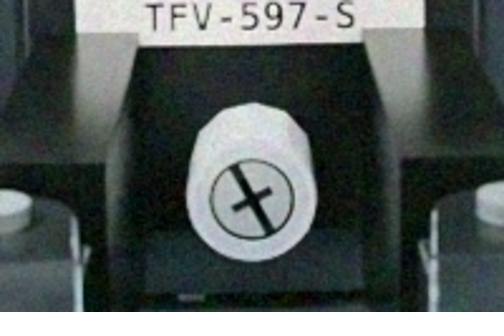

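Request:
{"op": "execute_actions", "data": {
  "actions": [
    [[0,0,0,0,0,0,-1,-1,-1,0,0,0,0,0,0,1,1,1]],
    [[0,0,0,0,0,0,-1,-1,-1,0,0,0,0,0,0,1,1,1]]
  ]
}}

Request:
{"op": "move", "data": {
  "target": [
    [0.00055, -0.0019, -0.0003, 0.92,0,0, -1,-1,-1, 0,0,0,0,0,0,1,1,1]
  ],
  "speed": 0.43
}}

Request:
{"op": "move", "data": {
  "target": [
    [0.00055, 0.0003, -0.0028, 0.92,0,0, -1,-1,-1, 0,0,0,0,0,0,1,1,1]
  ],
  "speed": 0.43
}}

Request:
{"op": "execute_actions", "data": {
  "actions": [
    [[0,0,0,0,0,0,-0.325,-1,-0.5,0,0,0,0,0,0,1,1,1]]
  ]
}}

Request:
{"op": "move", "data": {
  "target": [
    [-0.0013, -0.0003, 0.0028, -0.92,0,0, -0.325,-1,-0.5, 0,0,0,0,0,0,1,1,1]
  ],
  "speed": 0.45
}}

Request:
{"op": "move", "data": {
  "target": [
    [0, 0.0019, 0.0003, -0.92,0,0, -0.325,-1,-0.5, 0,0,0,0,0,0,1,1,1]
  ],
  "speed": 0.45,
  "cameras": ["cam_left_wrist"]
}}

Request:
{"op": "zoom_image", "data": {
  "camera": "cam_left_wrist",
  "region": [225, 380, 425, 504]
}}

Scene clock: 57.30 s.
left_arm: end_effector_position=(+0.8440, -0.2092, +0.4578) position_measured=199 object_status=2 touch_left=((87 428 415 59) (86 415 356 50) (8 32 78 -5) (-1 0 -13 -7) (34 18 -11 13) (-3 0 -16 2) (5 8 -3 -11)) touch_right=((58 428 209 59) (41 275 238 36) (-6 41 23 -6) (9 5 9 -4) (20 -10 -11 -1) (5 -1 -1 -4) (6 0 -2 -5)) end_effector_quat_wxyz=(+0.000, +0.707, +0.000, +0.707) | right_arm: end_effector_position=(+0.3296, +0.0685, +0.0876) position_measured=3 object_status=3 touch_left=((-18 -12 -6 -13) (12 -5 -16 -21) (-6 -10 2 33) (1 9 2 -10) (-12 -23 -26 3) (6 -20 -6 -19) (9 4 2 -2)) touch_right=((10 -4 3 -19) (11 4 -6 -13) (-12 -1 -10 2) (-3 -4 5 0) (-3 1 -1 7) (20 -9 -5 -9) (8 -3 -1 -9)) end_effector_quat_wxyz=(-0.395, +0.478, +0.495, +0.608)
Joint positions: left_arm=[0.026 0.818 0.614 1.289 -2.495 0.76 0.59] | right_arm=[0.726 1.338 -0.084 1.958 -1.064 1.476 1.891]
Joint torques (N m): left_arm=[0.5 -24.21 3.97 -8.68 -1.69 1.38 0.42] | right_arm=[-0.09 -18.96 -2.07 4.27 0.14 2.41 -0.15]
Wrist depth (mm): cam_left_wrist=[373 172 172 172 173 173 - / 372 172 173 173 174 174 - / 371 173 173 174 174 174 - / 347 174 174 174 175 175 - / 367 174 175 - 175 176 - / 365 175 175 175 176 176 176 / 365 - - - - - -] | cam_right_wrist=[639 653 2351 2376 2474 2465 2483 / 688 2310 2326 2360 2411 2474 2540 / 651 2302 2326 2385 2420 2438 2600 / 658 2278 2343 2368 2394 517 362 / 677 2248 2310 2376 2402 602 608 / 588 685 798 955 2420 2474 2493 / 469 508 583 647 765 859 2550]
Hand target: left_arm +0.8440, -0.2092, +0.4578; +0.000, +0.707, +0.000, +0.707 | right_arm +0.3296, +0.0685, +0.0876; -0.395, +0.478, +0.495, +0.608
Off the commanded pose: left_arm 0.000 m, 0 deg | right_arm 0.000 m, 0 deg.

Scene clock: 61.13 s.
left_arm: end_effector_position=(+0.8443, -0.2103, +0.4576) position_measured=199 object_status=2 touch_left=((53 415 395 88) (65 397 318 30) (39 29 85 -8) (32 -15 20 10) (-29 29 -28 21) (-19 -2 1 32) (3 -7 24 19)) touch_right=((51 406 209 50) (41 283 262 41) (3 53 43 5) (6 -7 1 -6) (7 8 7 7) (-5 3 3 -3) (-4 -6 -3 -11)) end_effector_quat_wxyz=(+0.701, -0.088, +0.702, -0.089) | right_arm: end_effector_position=(+0.3296, +0.0685, +0.0876) position_measured=3 object_status=3 touch_left=((-14 7 -9 13) (-6 1 -1 20) (-5 -7 26 -14) (17 30 3 -10) (9 -14 18 -11) (0 -2 -4 22) (-6 24 24 7)) touch_right=((-12 -5 -4 -9) (-5 3 11 -13) (-11 1 11 -9) (6 -4 -4 -5) (-12 -9 1 13) (-6 -3 25 -10) (2 -1 -5 11)) end_effector_quat_wxyz=(-0.395, +0.478, +0.495, +0.608)
Joint positions: left_arm=[0.568 0.783 -0.453 1.258 -2.548 0.407 -1.552] | right_arm=[0.726 1.338 -0.084 1.958 -1.064 1.476 1.891]
Joint torques (N m): left_arm=[0.32 -29.8 -4.42 -12.44 -0.31 4.83 0.43] | right_arm=[-0.04 -19.08 -2.02 4.28 0.13 2.44 -0.2]
Flange force (N): left_arm=[4.3 -2.6 8.4] | right_arm=[-9.5 1.1 -2.1]
Wrist depth (mm): cam_left_wrist=[171 172 173 173 175 175 176 / 171 172 173 174 175 176 354 / 171 172 173 174 175 176 355 / 172 173 174 175 175 176 346 / 173 173 174 175 176 177 341 / 173 174 177 175 177 177 334 / - - - - - - 325] | cam_right_wrist=[631 2255 2310 2385 2438 2456 2502 / 673 2302 2335 2385 2438 2483 2531 / 647 2318 2310 2368 2438 2438 2540 / 658 2310 2326 2376 2394 516 362 / 674 2263 2343 2394 2447 601 607 / 593 683 799 957 2394 2502 2550 / 469 508 586 647 767 858 2531]
Hand target: left_arm +0.8443, -0.2103, +0.4576; +0.701, -0.088, +0.702, -0.089 | right_arm +0.3296, +0.0685, +0.0876; -0.395, +0.478, +0.495, +0.608
Off the commanded pose: left_arm 0.000 m, 0 deg | right_arm 0.000 m, 0 deg.
move: done

Scene clock: 64.90 s.
left_arm: end_effector_position=(+0.8446, -0.2102, +0.4559) position_measured=199 object_status=2 touch_left=((70 401 364 51) (55 422 347 48) (12 47 91 -18) (13 -8 -8 -4) (16 -1 9 -3) (10 11 -19 22) (1 -14 -8 -4)) touch_right=((62 435 208 51) (31 267 239 44) (6 43 28 6) (5 10 -7 -14) (6 5 -2 2) (-8 -7 8 -1) (-4 1 1 -4)) end_effector_quat_wxyz=(+0.176, +0.685, +0.176, +0.685) | right_arm: end_effector_position=(+0.3296, +0.0685, +0.0876) position_measured=3 object_status=3 touch_left=((-6 9 -4 -1) (12 13 6 -2) (-1 -18 5 18) (22 -2 -12 29) (7 6 19 -8) (9 11 -13 -15) (3 -8 21 -3)) touch_right=((-4 -17 -14 -19) (6 -8 -2 0) (8 -12 -1 -3) (-6 0 3 1) (-7 5 7 8) (2 4 -2 -14) (1 3 0 2)) end_effector_quat_wxyz=(-0.395, +0.478, +0.495, +0.608)
Joint positions: left_arm=[0.88 1.083 -1.33 1.244 -3.513 0.293 -2.812] | right_arm=[0.726 1.338 -0.084 1.958 -1.064 1.476 1.891]
Joint torques (N m): left_arm=[0.33 -25.66 -9.82 -3.94 1.09 -0.05 0.46] | right_arm=[-0.06 -19.01 -2.03 4.29 0.07 2.41 -0.11]
Flange force (N): left_arm=[-2.6 1.7 10.9] | right_arm=[-9.3 1.4 -2.4]
Wrist depth (mm): cam_left_wrist=[198 333 481 173 173 173 174 / 301 387 532 173 174 - 174 / 324 460 174 174 174 174 175 / 354 502 174 174 174 175 175 / 419 531 175 175 - 175 175 / 478 175 175 174 175 176 176 / 514 - - - - - -] | cam_right_wrist=[626 2294 2335 2402 2420 2483 2531 / 674 2294 2318 2368 2447 2456 2570 / 651 2294 2343 2385 2429 2465 2550 / 656 2294 2318 2385 2447 518 362 / 679 2302 2343 2376 2438 603 609 / 590 679 802 960 2420 2483 2511 / 469 508 582 644 767 859 2570]
Hand target: left_arm +0.8446, -0.2102, +0.4559; +0.176, +0.685, +0.176, +0.685 | right_arm +0.3296, +0.0685, +0.0876; -0.395, +0.478, +0.495, +0.608
Off the commanded pose: left_arm 0.000 m, 0 deg | right_arm 0.000 m, 0 deg.
move: done

Scene clock: 65.60 s.
left_arm: end_effector_position=(+0.8446, -0.2102, +0.4559) position_measured=170 object_status=3 touch_left=((10 1 4 -2) (-5 -6 -1 -2) (5 -25 -21 -2) (3 -16 14 -5) (19 3 35 15) (-10 -15 13 -2) (9 -6 9 7)) touch_right=((-10 0 12 10) (-7 -5 1 10) (-1 16 12 6) (10 9 12 -1) (4 -3 -9 -6) (-1 6 -3 7) (-11 11 -6 -6)) end_effector_quat_wxyz=(+0.176, +0.685, +0.176, +0.685) | right_arm: end_effector_position=(+0.3296, +0.0685, +0.0876) position_measured=3 object_status=3 touch_left=((22 -29 29 -16) (-18 9 0 -10) (-6 -10 -14 -16) (5 11 -5 12) (-23 -6 1 -2) (-1 -28 -15 12) (7 7 11 -3)) touch_right=((-6 -14 -4 3) (23 1 9 -10) (-4 -3 3 1) (-3 11 -3 13) (-20 8 11 24) (3 -2 -12 -1) (-12 -1 -3 2)) end_effector_quat_wxyz=(-0.395, +0.478, +0.495, +0.608)
Joint positions: left_arm=[0.88 1.083 -1.33 1.244 -3.513 0.293 -2.812] | right_arm=[0.726 1.338 -0.084 1.958 -1.064 1.476 1.891]
Joint torques (N m): left_arm=[0.77 -24.07 -8.68 -4.45 0.95 0.35 0.41] | right_arm=[-0.11 -19.12 -2.03 4.32 0.13 2.38 -0.15]
Wrist depth (mm): cam_left_wrist=[198 333 480 173 174 174 174 / 300 386 532 174 174 - 174 / 326 459 174 174 174 175 175 / 353 499 174 175 175 175 175 / 419 530 174 175 - 175 176 / 478 175 175 175 175 175 176 / 513 - - - - - -] | cam_right_wrist=[622 2286 2318 2394 2429 2483 2493 / 674 2286 2318 2376 2420 2456 2590 / 650 2263 2318 2420 2429 2511 2540 / 656 2271 2302 2351 2402 517 363 / 675 2310 2360 2385 2429 603 609 / 589 678 802 955 2456 2465 2560 / 469 506 583 645 767 858 2511]
Hand target: left_arm +0.8446, -0.2102, +0.4559; +0.176, +0.685, +0.176, +0.685 | right_arm +0.3296, +0.0685, +0.0876; -0.395, +0.478, +0.495, +0.608
Off the commanded pose: left_arm 0.000 m, 0 deg | right_arm 0.000 m, 0 deg.

Scene clock: 69.40 s.
left_arm: end_effector_position=(+0.8438, -0.2104, +0.4576) position_measured=170 object_status=3 touch_left=((8 -3 -3 -17) (6 5 3 1) (-22 11 13 12) (0 -2 22 11) (1 -5 28 -7) (22 -26 5 -7) (8 3 7 -6)) touch_right=((-6 -7 5 14) (-3 -6 -5 6) (-15 15 10 4) (4 9 -11 -4) (8 -6 -7 -1) (14 -9 2 0) (-5 1 2 3)) end_effector_quat_wxyz=(+0.701, -0.088, +0.702, -0.089) | right_arm: end_effector_position=(+0.3296, +0.0685, +0.0876) position_measured=3 object_status=3 touch_left=((30 -2 18 -17) (13 5 -15 -20) (7 6 1 -1) (8 19 -5 9) (18 0 3 -7) (28 -11 6 -2) (-8 8 5 -3)) touch_right=((-14 -6 7 4) (7 0 -11 -15) (-7 -2 -4 0) (-8 5 6 -18) (-18 -3 9 7) (-2 -7 17 -6) (2 7 -8 6)) end_effector_quat_wxyz=(-0.395, +0.478, +0.495, +0.608)
Joint positions: left_arm=[0.568 0.782 -0.452 1.26 -2.548 0.408 -1.553] | right_arm=[0.726 1.338 -0.084 1.958 -1.064 1.476 1.891]
Joint torques (N m): left_arm=[0.93 -24.87 -2.93 -8.98 -0.2 2.87 0.46] | right_arm=[-0.09 -19 -2.01 4.2 0.08 2.39 -0.17]
Flange force (N): left_arm=[-1.6 -3.5 9.3] | right_arm=[-9.1 1.1 -2.3]
Wrist depth (mm): cam_left_wrist=[171 172 173 174 175 176 176 / 172 172 173 174 175 176 357 / 172 173 174 175 175 177 354 / 172 173 174 175 176 177 346 / 173 174 175 175 176 177 339 / 173 174 177 176 177 178 334 / - - - - - - 326] | cam_right_wrist=[630 2255 2368 2376 2483 2465 2474 / 680 2248 2351 2385 2438 2502 2521 / 650 2302 2318 2385 2420 2465 2570 / 657 2278 2326 2368 2438 520 362 / 677 2240 2394 2368 2438 601 608 / 591 681 806 964 2402 2511 2550 / 470 508 581 647 770 848 2502]
Hand target: left_arm +0.8438, -0.2104, +0.4576; +0.701, -0.088, +0.702, -0.089 | right_arm +0.3296, +0.0685, +0.0876; -0.395, +0.478, +0.495, +0.608
Off the commanded pose: left_arm 0.000 m, 0 deg | right_arm 0.000 m, 0 deg.
move: done

Scene clock: 73.20 s.
left_arm: end_effector_position=(+0.8438, -0.2092, +0.4578) position_measured=170 object_status=3 touch_left=((25 -7 14 32) (1 9 -6 8) (13 13 3 -4) (14 -3 21 -22) (-15 -15 4 -6) (-24 16 1 -19) (24 17 3 -14)) touch_right=((-10 -10 8 5) (-13 6 -1 6) (-5 8 -1 -4) (17 6 0 1) (0 0 -10 7) (2 2 7 -3) (-10 -4 -2 6)) end_effector_quat_wxyz=(+0.000, +0.707, +0.000, +0.707) | right_arm: end_effector_position=(+0.3296, +0.0685, +0.0876) position_measured=3 object_status=3 touch_left=((28 7 -4 16) (12 24 -9 0) (-25 -3 8 5) (-3 -27 10 -2) (-13 -4 19 -18) (3 1 -13 -1) (-10 3 -13 5)) touch_right=((-9 -18 -15 9) (7 -4 10 5) (-7 -5 6 3) (-2 8 7 -7) (-10 2 13 -11) (1 -9 9 3) (-17 -10 -7 3)) end_effector_quat_wxyz=(-0.395, +0.478, +0.495, +0.608)
Joint positions: left_arm=[0.035 0.812 0.592 1.289 -2.492 0.752 0.603] | right_arm=[0.726 1.338 -0.084 1.958 -1.064 1.476 1.891]
Joint torques (N m): left_arm=[0.84 -24.82 4.09 -8.31 -1.63 1.51 0.49] | right_arm=[-0.12 -18.96 -1.98 4.16 0.05 2.36 -0.11]
Flange force (N): left_arm=[2.0 2.3 8.1] | right_arm=[-8.8 1.2 -2.4]
Wrist depth (mm): cam_left_wrist=[374 172 172 173 173 173 - / 372 173 173 173 174 174 - / 370 173 173 174 174 174 - / 346 174 174 174 175 175 - / 367 175 175 - 176 176 - / 365 175 175 175 176 176 177 / 364 - - - - - -] | cam_right_wrist=[638 654 2310 2368 2394 2474 2521 / 691 2310 2294 2394 2429 2474 2550 / 653 2326 2318 2376 2429 2438 2550 / 656 2255 2351 2411 2438 516 361 / 676 2271 2351 2376 2402 605 609 / 594 682 805 955 2429 2502 2521 / 471 507 581 647 768 860 2531]
Hand target: left_arm +0.8438, -0.2092, +0.4578; +0.000, +0.707, +0.000, +0.707 | right_arm +0.3296, +0.0685, +0.0876; -0.395, +0.478, +0.495, +0.608
Off the commanded pose: left_arm 0.000 m, 0 deg | right_arm 0.000 m, 0 deg.
move: done
Images, in order (width x height): cam_left_wrist 672x504.

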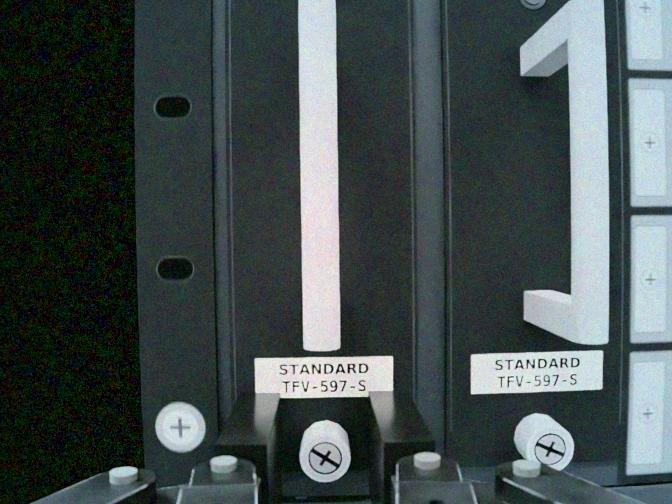

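Scaled by 2.520.

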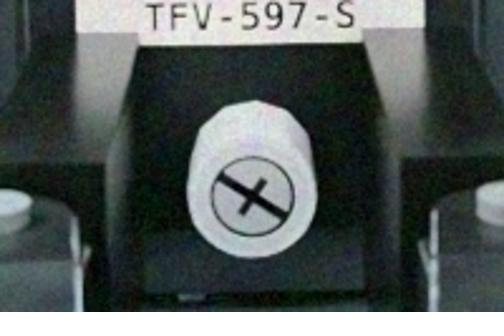

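Request:
{"op": "execute_actions", "data": {
  "actions": [
    [[0,0,0,0,0,0,-1,-1,-1,0,0,0,0,0,0,1,1,1]],
    [[0,0,0,0,0,0,-1,-1,-1,0,0,0,0,0,0,1,1,1]]
  ]
}}

Request:
{"op": "move", "data": {
  "target": [
    [0.00055, -0.0019, -0.0003, 0.92,0,0, -1,-1,-1, 0,0,0,0,0,0,1,1,1]
  ],
  "speed": 0.43
}}

Request:
{"op": "move", "data": {
  "target": [
    [0.00055, 0.0003, -0.0028, 0.92,0,0, -1,-1,-1, 0,0,0,0,0,0,1,1,1]
  ],
  "speed": 0.43
}}

Request:
{"op": "execute_actions", "data": {
  "actions": [
    [[0,0,0,0,0,0,-0.325,-1,-0.5,0,0,0,0,0,0,1,1,1]]
  ]
}}

Request:
{"op": "move", "data": {
  "target": [
    [-0.0013, -0.0003, 0.0028, -0.92,0,0, -0.325,-1,-0.5, 0,0,0,0,0,0,1,1,1]
  ],
  "speed": 0.45
}}

Request:
{"op": "move", "data": {
  "target": [
    [0, 0.0019, 0.0003, -0.92,0,0, -0.325,-1,-0.5, 0,0,0,0,0,0,1,1,1]
  ],
  "speed": 0.45,
  "cameras": ["cam_left_wrist"]
}}

Request:
{"op": "zoom_image", "data": {
  "camera": "cam_left_wrist",
  "region": [225, 380, 425, 504]
}}

Scene clock: 76.60 s.
left_arm: end_effector_position=(+0.8438, -0.2092, +0.4577) position_measured=199 object_status=2 touch_left=((64 414 402 51) (71 396 324 26) (11 31 63 32) (-7 20 -16 -14) (-11 -2 16 -12) (6 -5 -16 0) (3 8 12 8)) touch_right=((45 401 216 47) (32 254 220 40) (-1 47 35 2) (16 -2 -2 3) (5 0 -8 4) (-3 -5 1 -17) (-15 -4 -2 -12)) end_effector_quat_wxyz=(+0.000, +0.707, +0.000, +0.707) | right_arm: end_effector_position=(+0.3296, +0.0685, +0.0876) position_measured=3 object_status=3 touch_left=((12 14 0 20) (18 -21 -12 -5) (-10 -8 9 0) (0 5 -24 2) (-10 -14 23 -24) (0 13 2 28) (27 0 8 5)) touch_right=((1 -13 10 4) (2 -2 -1 -4) (-4 9 -13 -28) (-3 1 10 -6) (-2 -7 5 0) (5 19 0 7) (5 3 -2 0)) end_effector_quat_wxyz=(-0.395, +0.478, +0.495, +0.608)
Joint positions: left_arm=[0.035 0.812 0.592 1.289 -2.492 0.752 0.603] | right_arm=[0.726 1.338 -0.084 1.958 -1.064 1.476 1.891]
Joint torques (N m): left_arm=[0.43 -24.15 3.73 -8.84 -1.66 1.46 0.47] | right_arm=[-0.09 -19.06 -1.94 4.23 0.15 2.39 -0.14]
Wrist depth (mm): cam_left_wrist=[373 172 172 173 173 173 - / 372 173 173 173 174 174 - / 370 173 173 174 174 174 - / 346 174 174 174 175 175 - / 367 174 175 - 175 175 - / 365 175 175 175 176 176 176 / 365 - - - - - -] | cam_right_wrist=[638 653 2335 2376 2402 2493 2511 / 688 2255 2318 2394 2420 2493 2502 / 648 2302 2343 2385 2438 2502 2502 / 656 2286 2302 2394 2411 520 362 / 677 2294 2302 2368 2402 603 609 / 588 679 804 964 2465 2493 2521 / 468 506 584 649 766 858 2483]
Hand target: left_arm +0.8438, -0.2092, +0.4577; +0.000, +0.707, +0.000, +0.707 | right_arm +0.3296, +0.0685, +0.0876; -0.395, +0.478, +0.495, +0.608
Off the commanded pose: left_arm 0.000 m, 0 deg | right_arm 0.000 m, 0 deg.

Scene clock: 80.43 s.
left_arm: end_effector_position=(+0.8442, -0.2104, +0.4576) position_measured=199 object_status=2 touch_left=((44 412 411 50) (38 373 287 30) (5 53 59 2) (4 3 17 -3) (0 -5 -6 19) (-12 6 6 -8) (8 2 -13 -3)) touch_right=((51 400 210 55) (43 262 240 44) (-3 37 28 7) (7 -2 -2 2) (19 7 -5 4) (9 4 -6 -13) (6 1 -5 -4)) end_effector_quat_wxyz=(+0.701, -0.088, +0.702, -0.089) | right_arm: end_effector_position=(+0.3296, +0.0685, +0.0876) position_measured=3 object_status=3 touch_left=((12 2 1 7) (19 18 -11 9) (-26 4 15 -5) (1 19 -21 4) (-17 -2 -23 2) (2 14 -21 -1) (-7 0 -9 2)) touch_right=((2 5 -3 -9) (-7 11 7 14) (1 -3 8 10) (-13 8 -5 4) (-11 -1 0 0) (14 18 -15 -2) (15 3 -4 1)) end_effector_quat_wxyz=(-0.395, +0.478, +0.495, +0.608)
Joint positions: left_arm=[0.58 0.787 -0.478 1.258 -2.557 0.399 -1.526] | right_arm=[0.726 1.338 -0.084 1.958 -1.064 1.476 1.891]
Joint torques (N m): left_arm=[0.26 -29.74 -4.74 -12.37 -0.25 4.86 0.46] | right_arm=[-0.14 -19.02 -2.05 4.23 0.1 2.36 -0.13]
Flange force (N): left_arm=[4.3 -2.6 8.4] | right_arm=[-9.1 1.2 -2.5]
Wrist depth (mm): cam_left_wrist=[171 172 172 174 174 175 176 / 171 172 173 174 175 176 356 / 172 172 173 174 175 176 357 / 172 173 174 175 176 177 350 / 173 173 174 175 176 177 341 / 173 174 177 176 177 177 334 / - - - - - - 326] | cam_right_wrist=[630 2278 2326 2376 2438 2411 2511 / 679 2278 2326 2368 2429 2447 2590 / 647 2310 2318 2402 2438 2438 2540 / 657 2278 2351 2394 2447 518 362 / 678 2271 2368 2394 2420 599 608 / 591 685 802 957 2420 2521 2511 / 471 508 584 649 764 856 2483]
Hand target: left_arm +0.8442, -0.2104, +0.4576; +0.701, -0.088, +0.702, -0.089 | right_arm +0.3296, +0.0685, +0.0876; -0.395, +0.478, +0.495, +0.608
Off the commanded pose: left_arm 0.000 m, 0 deg | right_arm 0.000 m, 0 deg.
move: done

Scene clock: 84.20 s.
left_arm: end_effector_position=(+0.8445, -0.2102, +0.4559) position_measured=199 object_status=2 touch_left=((49 402 418 46) (45 387 313 31) (21 46 76 1) (-2 -4 -10 6) (7 -21 -5 12) (1 -7 -1 17) (-4 27 -15 15)) touch_right=((48 399 206 46) (22 241 219 37) (-14 45 30 2) (10 -2 -2 -7) (12 1 -4 5) (5 -1 -2 0) (-1 9 -7 -1)) end_effector_quat_wxyz=(+0.176, +0.685, +0.176, +0.685) | right_arm: end_effector_position=(+0.3296, +0.0685, +0.0876) position_measured=3 object_status=3 touch_left=((-4 -8 7 14) (0 -5 -2 0) (30 -19 -12 -3) (5 14 3 -14) (-9 -4 6 7) (-1 7 0 -7) (1 20 18 18)) touch_right=((-9 -6 4 -3) (-1 11 1 -17) (-4 12 10 3) (5 -6 -7 -10) (-26 -1 9 13) (-19 -13 2 -12) (3 -11 -14 -2)) end_effector_quat_wxyz=(-0.395, +0.478, +0.495, +0.608)
Joint positions: left_arm=[0.883 1.092 -1.346 1.244 -3.536 0.297 -2.774] | right_arm=[0.726 1.338 -0.084 1.958 -1.064 1.476 1.891]
Joint torques (N m): left_arm=[0.29 -25.83 -10.11 -4.2 1.15 -0.05 0.38] | right_arm=[-0.17 -19.06 -2.1 4.2 0.16 2.4 -0.15]
Flange force (N): left_arm=[-2.8 1.3 9.7] | right_arm=[-9.2 1.0 -2.3]
Wrist depth (mm): cam_left_wrist=[198 334 482 173 173 174 174 / 301 387 533 174 174 - 175 / 324 460 174 174 174 174 175 / 355 500 174 175 175 175 175 / 419 531 175 175 - 175 176 / 478 175 175 175 175 176 176 / 515 - - - - - -] | cam_right_wrist=[624 2255 2368 2360 2474 2511 2511 / 672 2278 2343 2368 2402 2521 2531 / 651 2271 2360 2394 2438 2493 2531 / 656 2271 2335 2429 2456 516 363 / 678 2286 2302 2351 2447 601 608 / 589 681 796 964 2402 2465 2531 / 470 507 583 647 767 850 2511]
Hand target: left_arm +0.8445, -0.2102, +0.4559; +0.176, +0.685, +0.176, +0.685 | right_arm +0.3296, +0.0685, +0.0876; -0.395, +0.478, +0.495, +0.608
Off the commanded pose: left_arm 0.000 m, 0 deg | right_arm 0.000 m, 0 deg.
move: done

Scene clock: 84.90 s.
left_arm: end_effector_position=(+0.8445, -0.2102, +0.4559) position_measured=170 object_status=3 touch_left=((-10 2 12 -1) (-2 -4 14 15) (-8 -21 17 -30) (-16 19 12 -25) (11 -18 12 1) (35 3 5 -23) (20 -12 0 12)) touch_right=((2 -7 13 6) (2 3 10 10) (-14 4 10 -10) (17 3 1 -9) (12 5 -6 -5) (3 8 3 -1) (-10 1 -2 4)) end_effector_quat_wxyz=(+0.176, +0.685, +0.176, +0.685) | right_arm: end_effector_position=(+0.3296, +0.0685, +0.0876) position_measured=3 object_status=3 touch_left=((6 -18 6 -8) (10 -13 -16 9) (-7 0 9 9) (-36 -4 -1 0) (-9 2 -4 -7) (24 -9 -21 23) (10 3 14 22)) touch_right=((-11 -5 -10 2) (2 1 6 -2) (-5 -6 11 9) (-6 1 6 4) (-7 10 6 5) (13 3 -12 4) (-4 -1 2 1)) end_effector_quat_wxyz=(-0.395, +0.478, +0.495, +0.608)
Joint positions: left_arm=[0.883 1.092 -1.346 1.244 -3.536 0.297 -2.774] | right_arm=[0.726 1.338 -0.084 1.958 -1.064 1.476 1.891]
Joint torques (N m): left_arm=[0.84 -24.05 -8.74 -4.25 0.88 0.22 0.44] | right_arm=[-0.07 -19.06 -2.09 4.24 0.08 2.36 -0.11]
Wrist depth (mm): cam_left_wrist=[198 333 480 173 174 174 174 / 300 385 533 174 174 - 175 / 326 460 174 174 174 175 175 / 353 499 174 175 175 175 175 / 418 531 175 175 - 175 176 / 477 175 175 175 175 176 176 / 513 - - - - - -] | cam_right_wrist=[619 2278 2335 2394 2411 2521 2502 / 670 2255 2294 2351 2429 2483 2560 / 651 2294 2310 2343 2429 2465 2521 / 658 2368 2335 2368 2394 517 361 / 673 2278 2351 2368 2394 602 609 / 591 677 803 958 2385 2502 2570 / 470 507 580 646 764 849 2540]
Hand target: left_arm +0.8445, -0.2102, +0.4559; +0.176, +0.685, +0.176, +0.685 | right_arm +0.3296, +0.0685, +0.0876; -0.395, +0.478, +0.495, +0.608
Off the commanded pose: left_arm 0.000 m, 0 deg | right_arm 0.000 m, 0 deg.

Scene clock: 88.70 s.
left_arm: end_effector_position=(+0.8437, -0.2104, +0.4576) position_measured=170 object_status=3 touch_left=((9 -28 0 -20) (8 -20 -8 5) (21 -13 11 -28) (-7 -9 -7 -20) (-21 -15 -17 21) (3 -18 6 -12) (-4 -28 5 18)) touch_right=((-8 11 13 16) (1 -6 -1 5) (-8 -3 16 -8) (8 -2 16 -11) (18 3 -2 1) (-8 -8 -2 5) (-2 0 6 -3)) end_effector_quat_wxyz=(+0.701, -0.088, +0.702, -0.089) | right_arm: end_effector_position=(+0.3296, +0.0685, +0.0876) position_measured=3 object_status=3 touch_left=((6 16 27 10) (-1 7 8 -21) (-9 24 22 19) (5 2 2 8) (9 -6 0 -21) (-6 -9 -3 -1) (-4 -23 1 9)) touch_right=((-2 12 1 7) (-10 -2 5 -9) (3 -8 -3 0) (-11 3 9 -3) (-14 6 1 -10) (-2 -11 12 -2) (3 4 -6 -2)) end_effector_quat_wxyz=(-0.395, +0.478, +0.495, +0.608)
Joint positions: left_arm=[0.58 0.786 -0.477 1.259 -2.558 0.401 -1.527] | right_arm=[0.726 1.338 -0.084 1.958 -1.064 1.476 1.891]
Joint torques (N m): left_arm=[0.85 -24.91 -3.06 -9.04 -0.1 2.84 0.47] | right_arm=[-0.13 -19.04 -2.01 4.34 0.11 2.4 -0.11]
Flange force (N): left_arm=[-1.3 -3.3 8.8] | right_arm=[-9.4 1.5 -2.5]
Wrist depth (mm): cam_left_wrist=[171 172 173 174 175 176 176 / 172 172 173 174 175 176 357 / 172 173 174 175 176 177 358 / 172 173 174 175 176 177 350 / 173 174 175 176 176 177 341 / 173 174 177 176 177 178 336 / - - - - - - 326] | cam_right_wrist=[628 2286 2326 2411 2474 2483 2465 / 678 2255 2360 2343 2438 2521 2493 / 653 2286 2335 2402 2411 2502 2521 / 658 2278 2326 2360 2429 520 363 / 675 2263 2326 2394 2402 601 609 / 591 683 801 964 2411 2493 2493 / 470 507 583 645 764 859 2521]
Hand target: left_arm +0.8437, -0.2103, +0.4576; +0.701, -0.088, +0.702, -0.089 | right_arm +0.3296, +0.0685, +0.0876; -0.395, +0.478, +0.495, +0.608
Off the commanded pose: left_arm 0.000 m, 0 deg | right_arm 0.000 m, 0 deg.
move: done

Scene clock: 92.50 s.
left_arm: end_effector_position=(+0.8437, -0.2092, +0.4578) position_measured=170 object_status=3 touch_left=((-9 -6 25 8) (5 -8 10 2) (2 -21 0 -3) (7 31 -11 -18) (-15 7 -7 10) (-5 8 12 11) (-14 12 8 10)) touch_right=((-3 -3 4 11) (-5 4 -6 0) (-4 12 1 -8) (5 -4 9 -7) (11 6 0 5) (1 7 2 -2) (-8 -4 5 -3)) end_effector_quat_wxyz=(+0.000, +0.707, +0.000, +0.707) | right_arm: end_effector_position=(+0.3296, +0.0685, +0.0876) position_measured=3 object_status=3 touch_left=((7 5 -8 16) (-10 4 -21 2) (11 7 13 4) (11 -12 -29 26) (12 14 0 -14) (6 19 -14 -10) (36 -5 19 16)) touch_right=((-7 -11 -2 2) (1 7 -10 -12) (-2 -11 -7 5) (15 -8 0 -1) (-11 -6 2 12) (13 -15 3 4) (7 4 -6 -19)) end_effector_quat_wxyz=(-0.395, +0.478, +0.495, +0.608)
Joint positions: left_arm=[0.045 0.807 0.571 1.289 -2.489 0.745 0.616] | right_arm=[0.726 1.338 -0.084 1.958 -1.064 1.476 1.891]
Joint torques (N m): left_arm=[0.81 -24.95 3.97 -8.47 -1.59 1.58 0.44] | right_arm=[-0.15 -19.08 -2.08 4.22 0.08 2.42 -0.15]
Flange force (N): left_arm=[1.7 2.2 8.0] | right_arm=[-9.3 1.0 -2.4]
Wrist depth (mm): cam_left_wrist=[374 172 173 173 173 173 - / 371 173 173 173 174 174 - / 369 173 174 174 174 175 - / 346 174 174 175 175 175 - / 366 175 175 - 175 176 - / 365 175 175 175 176 176 177 / 365 - - - - - -] | cam_right_wrist=[635 655 2351 2420 2474 2521 2550 / 689 2294 2326 2411 2447 2420 2521 / 651 2294 2302 2376 2438 2493 2540 / 657 2263 2343 2368 2420 518 362 / 675 2255 2271 2411 2429 601 609 / 590 677 806 961 2394 2474 2502 / 469 508 581 647 767 859 2511]
Hand target: left_arm +0.8437, -0.2092, +0.4578; +0.000, +0.707, +0.000, +0.707 | right_arm +0.3296, +0.0685, +0.0876; -0.395, +0.478, +0.495, +0.608
Off the commanded pose: left_arm 0.000 m, 0 deg | right_arm 0.000 m, 0 deg.
move: done
Images, in order (width x height): cam_left_wrist 672x504.

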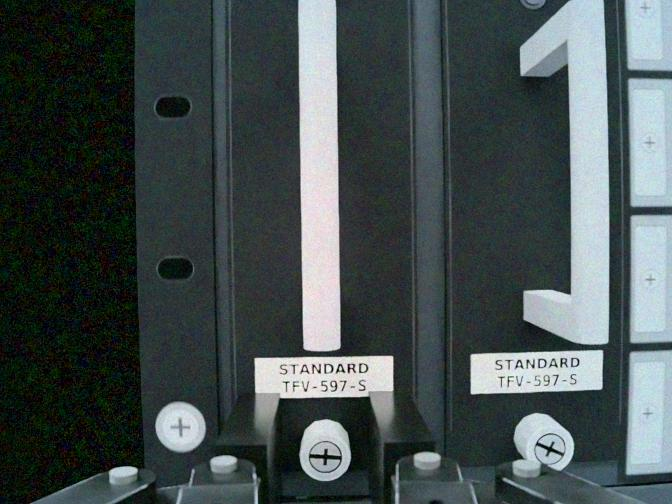

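Scaled by 2.520.

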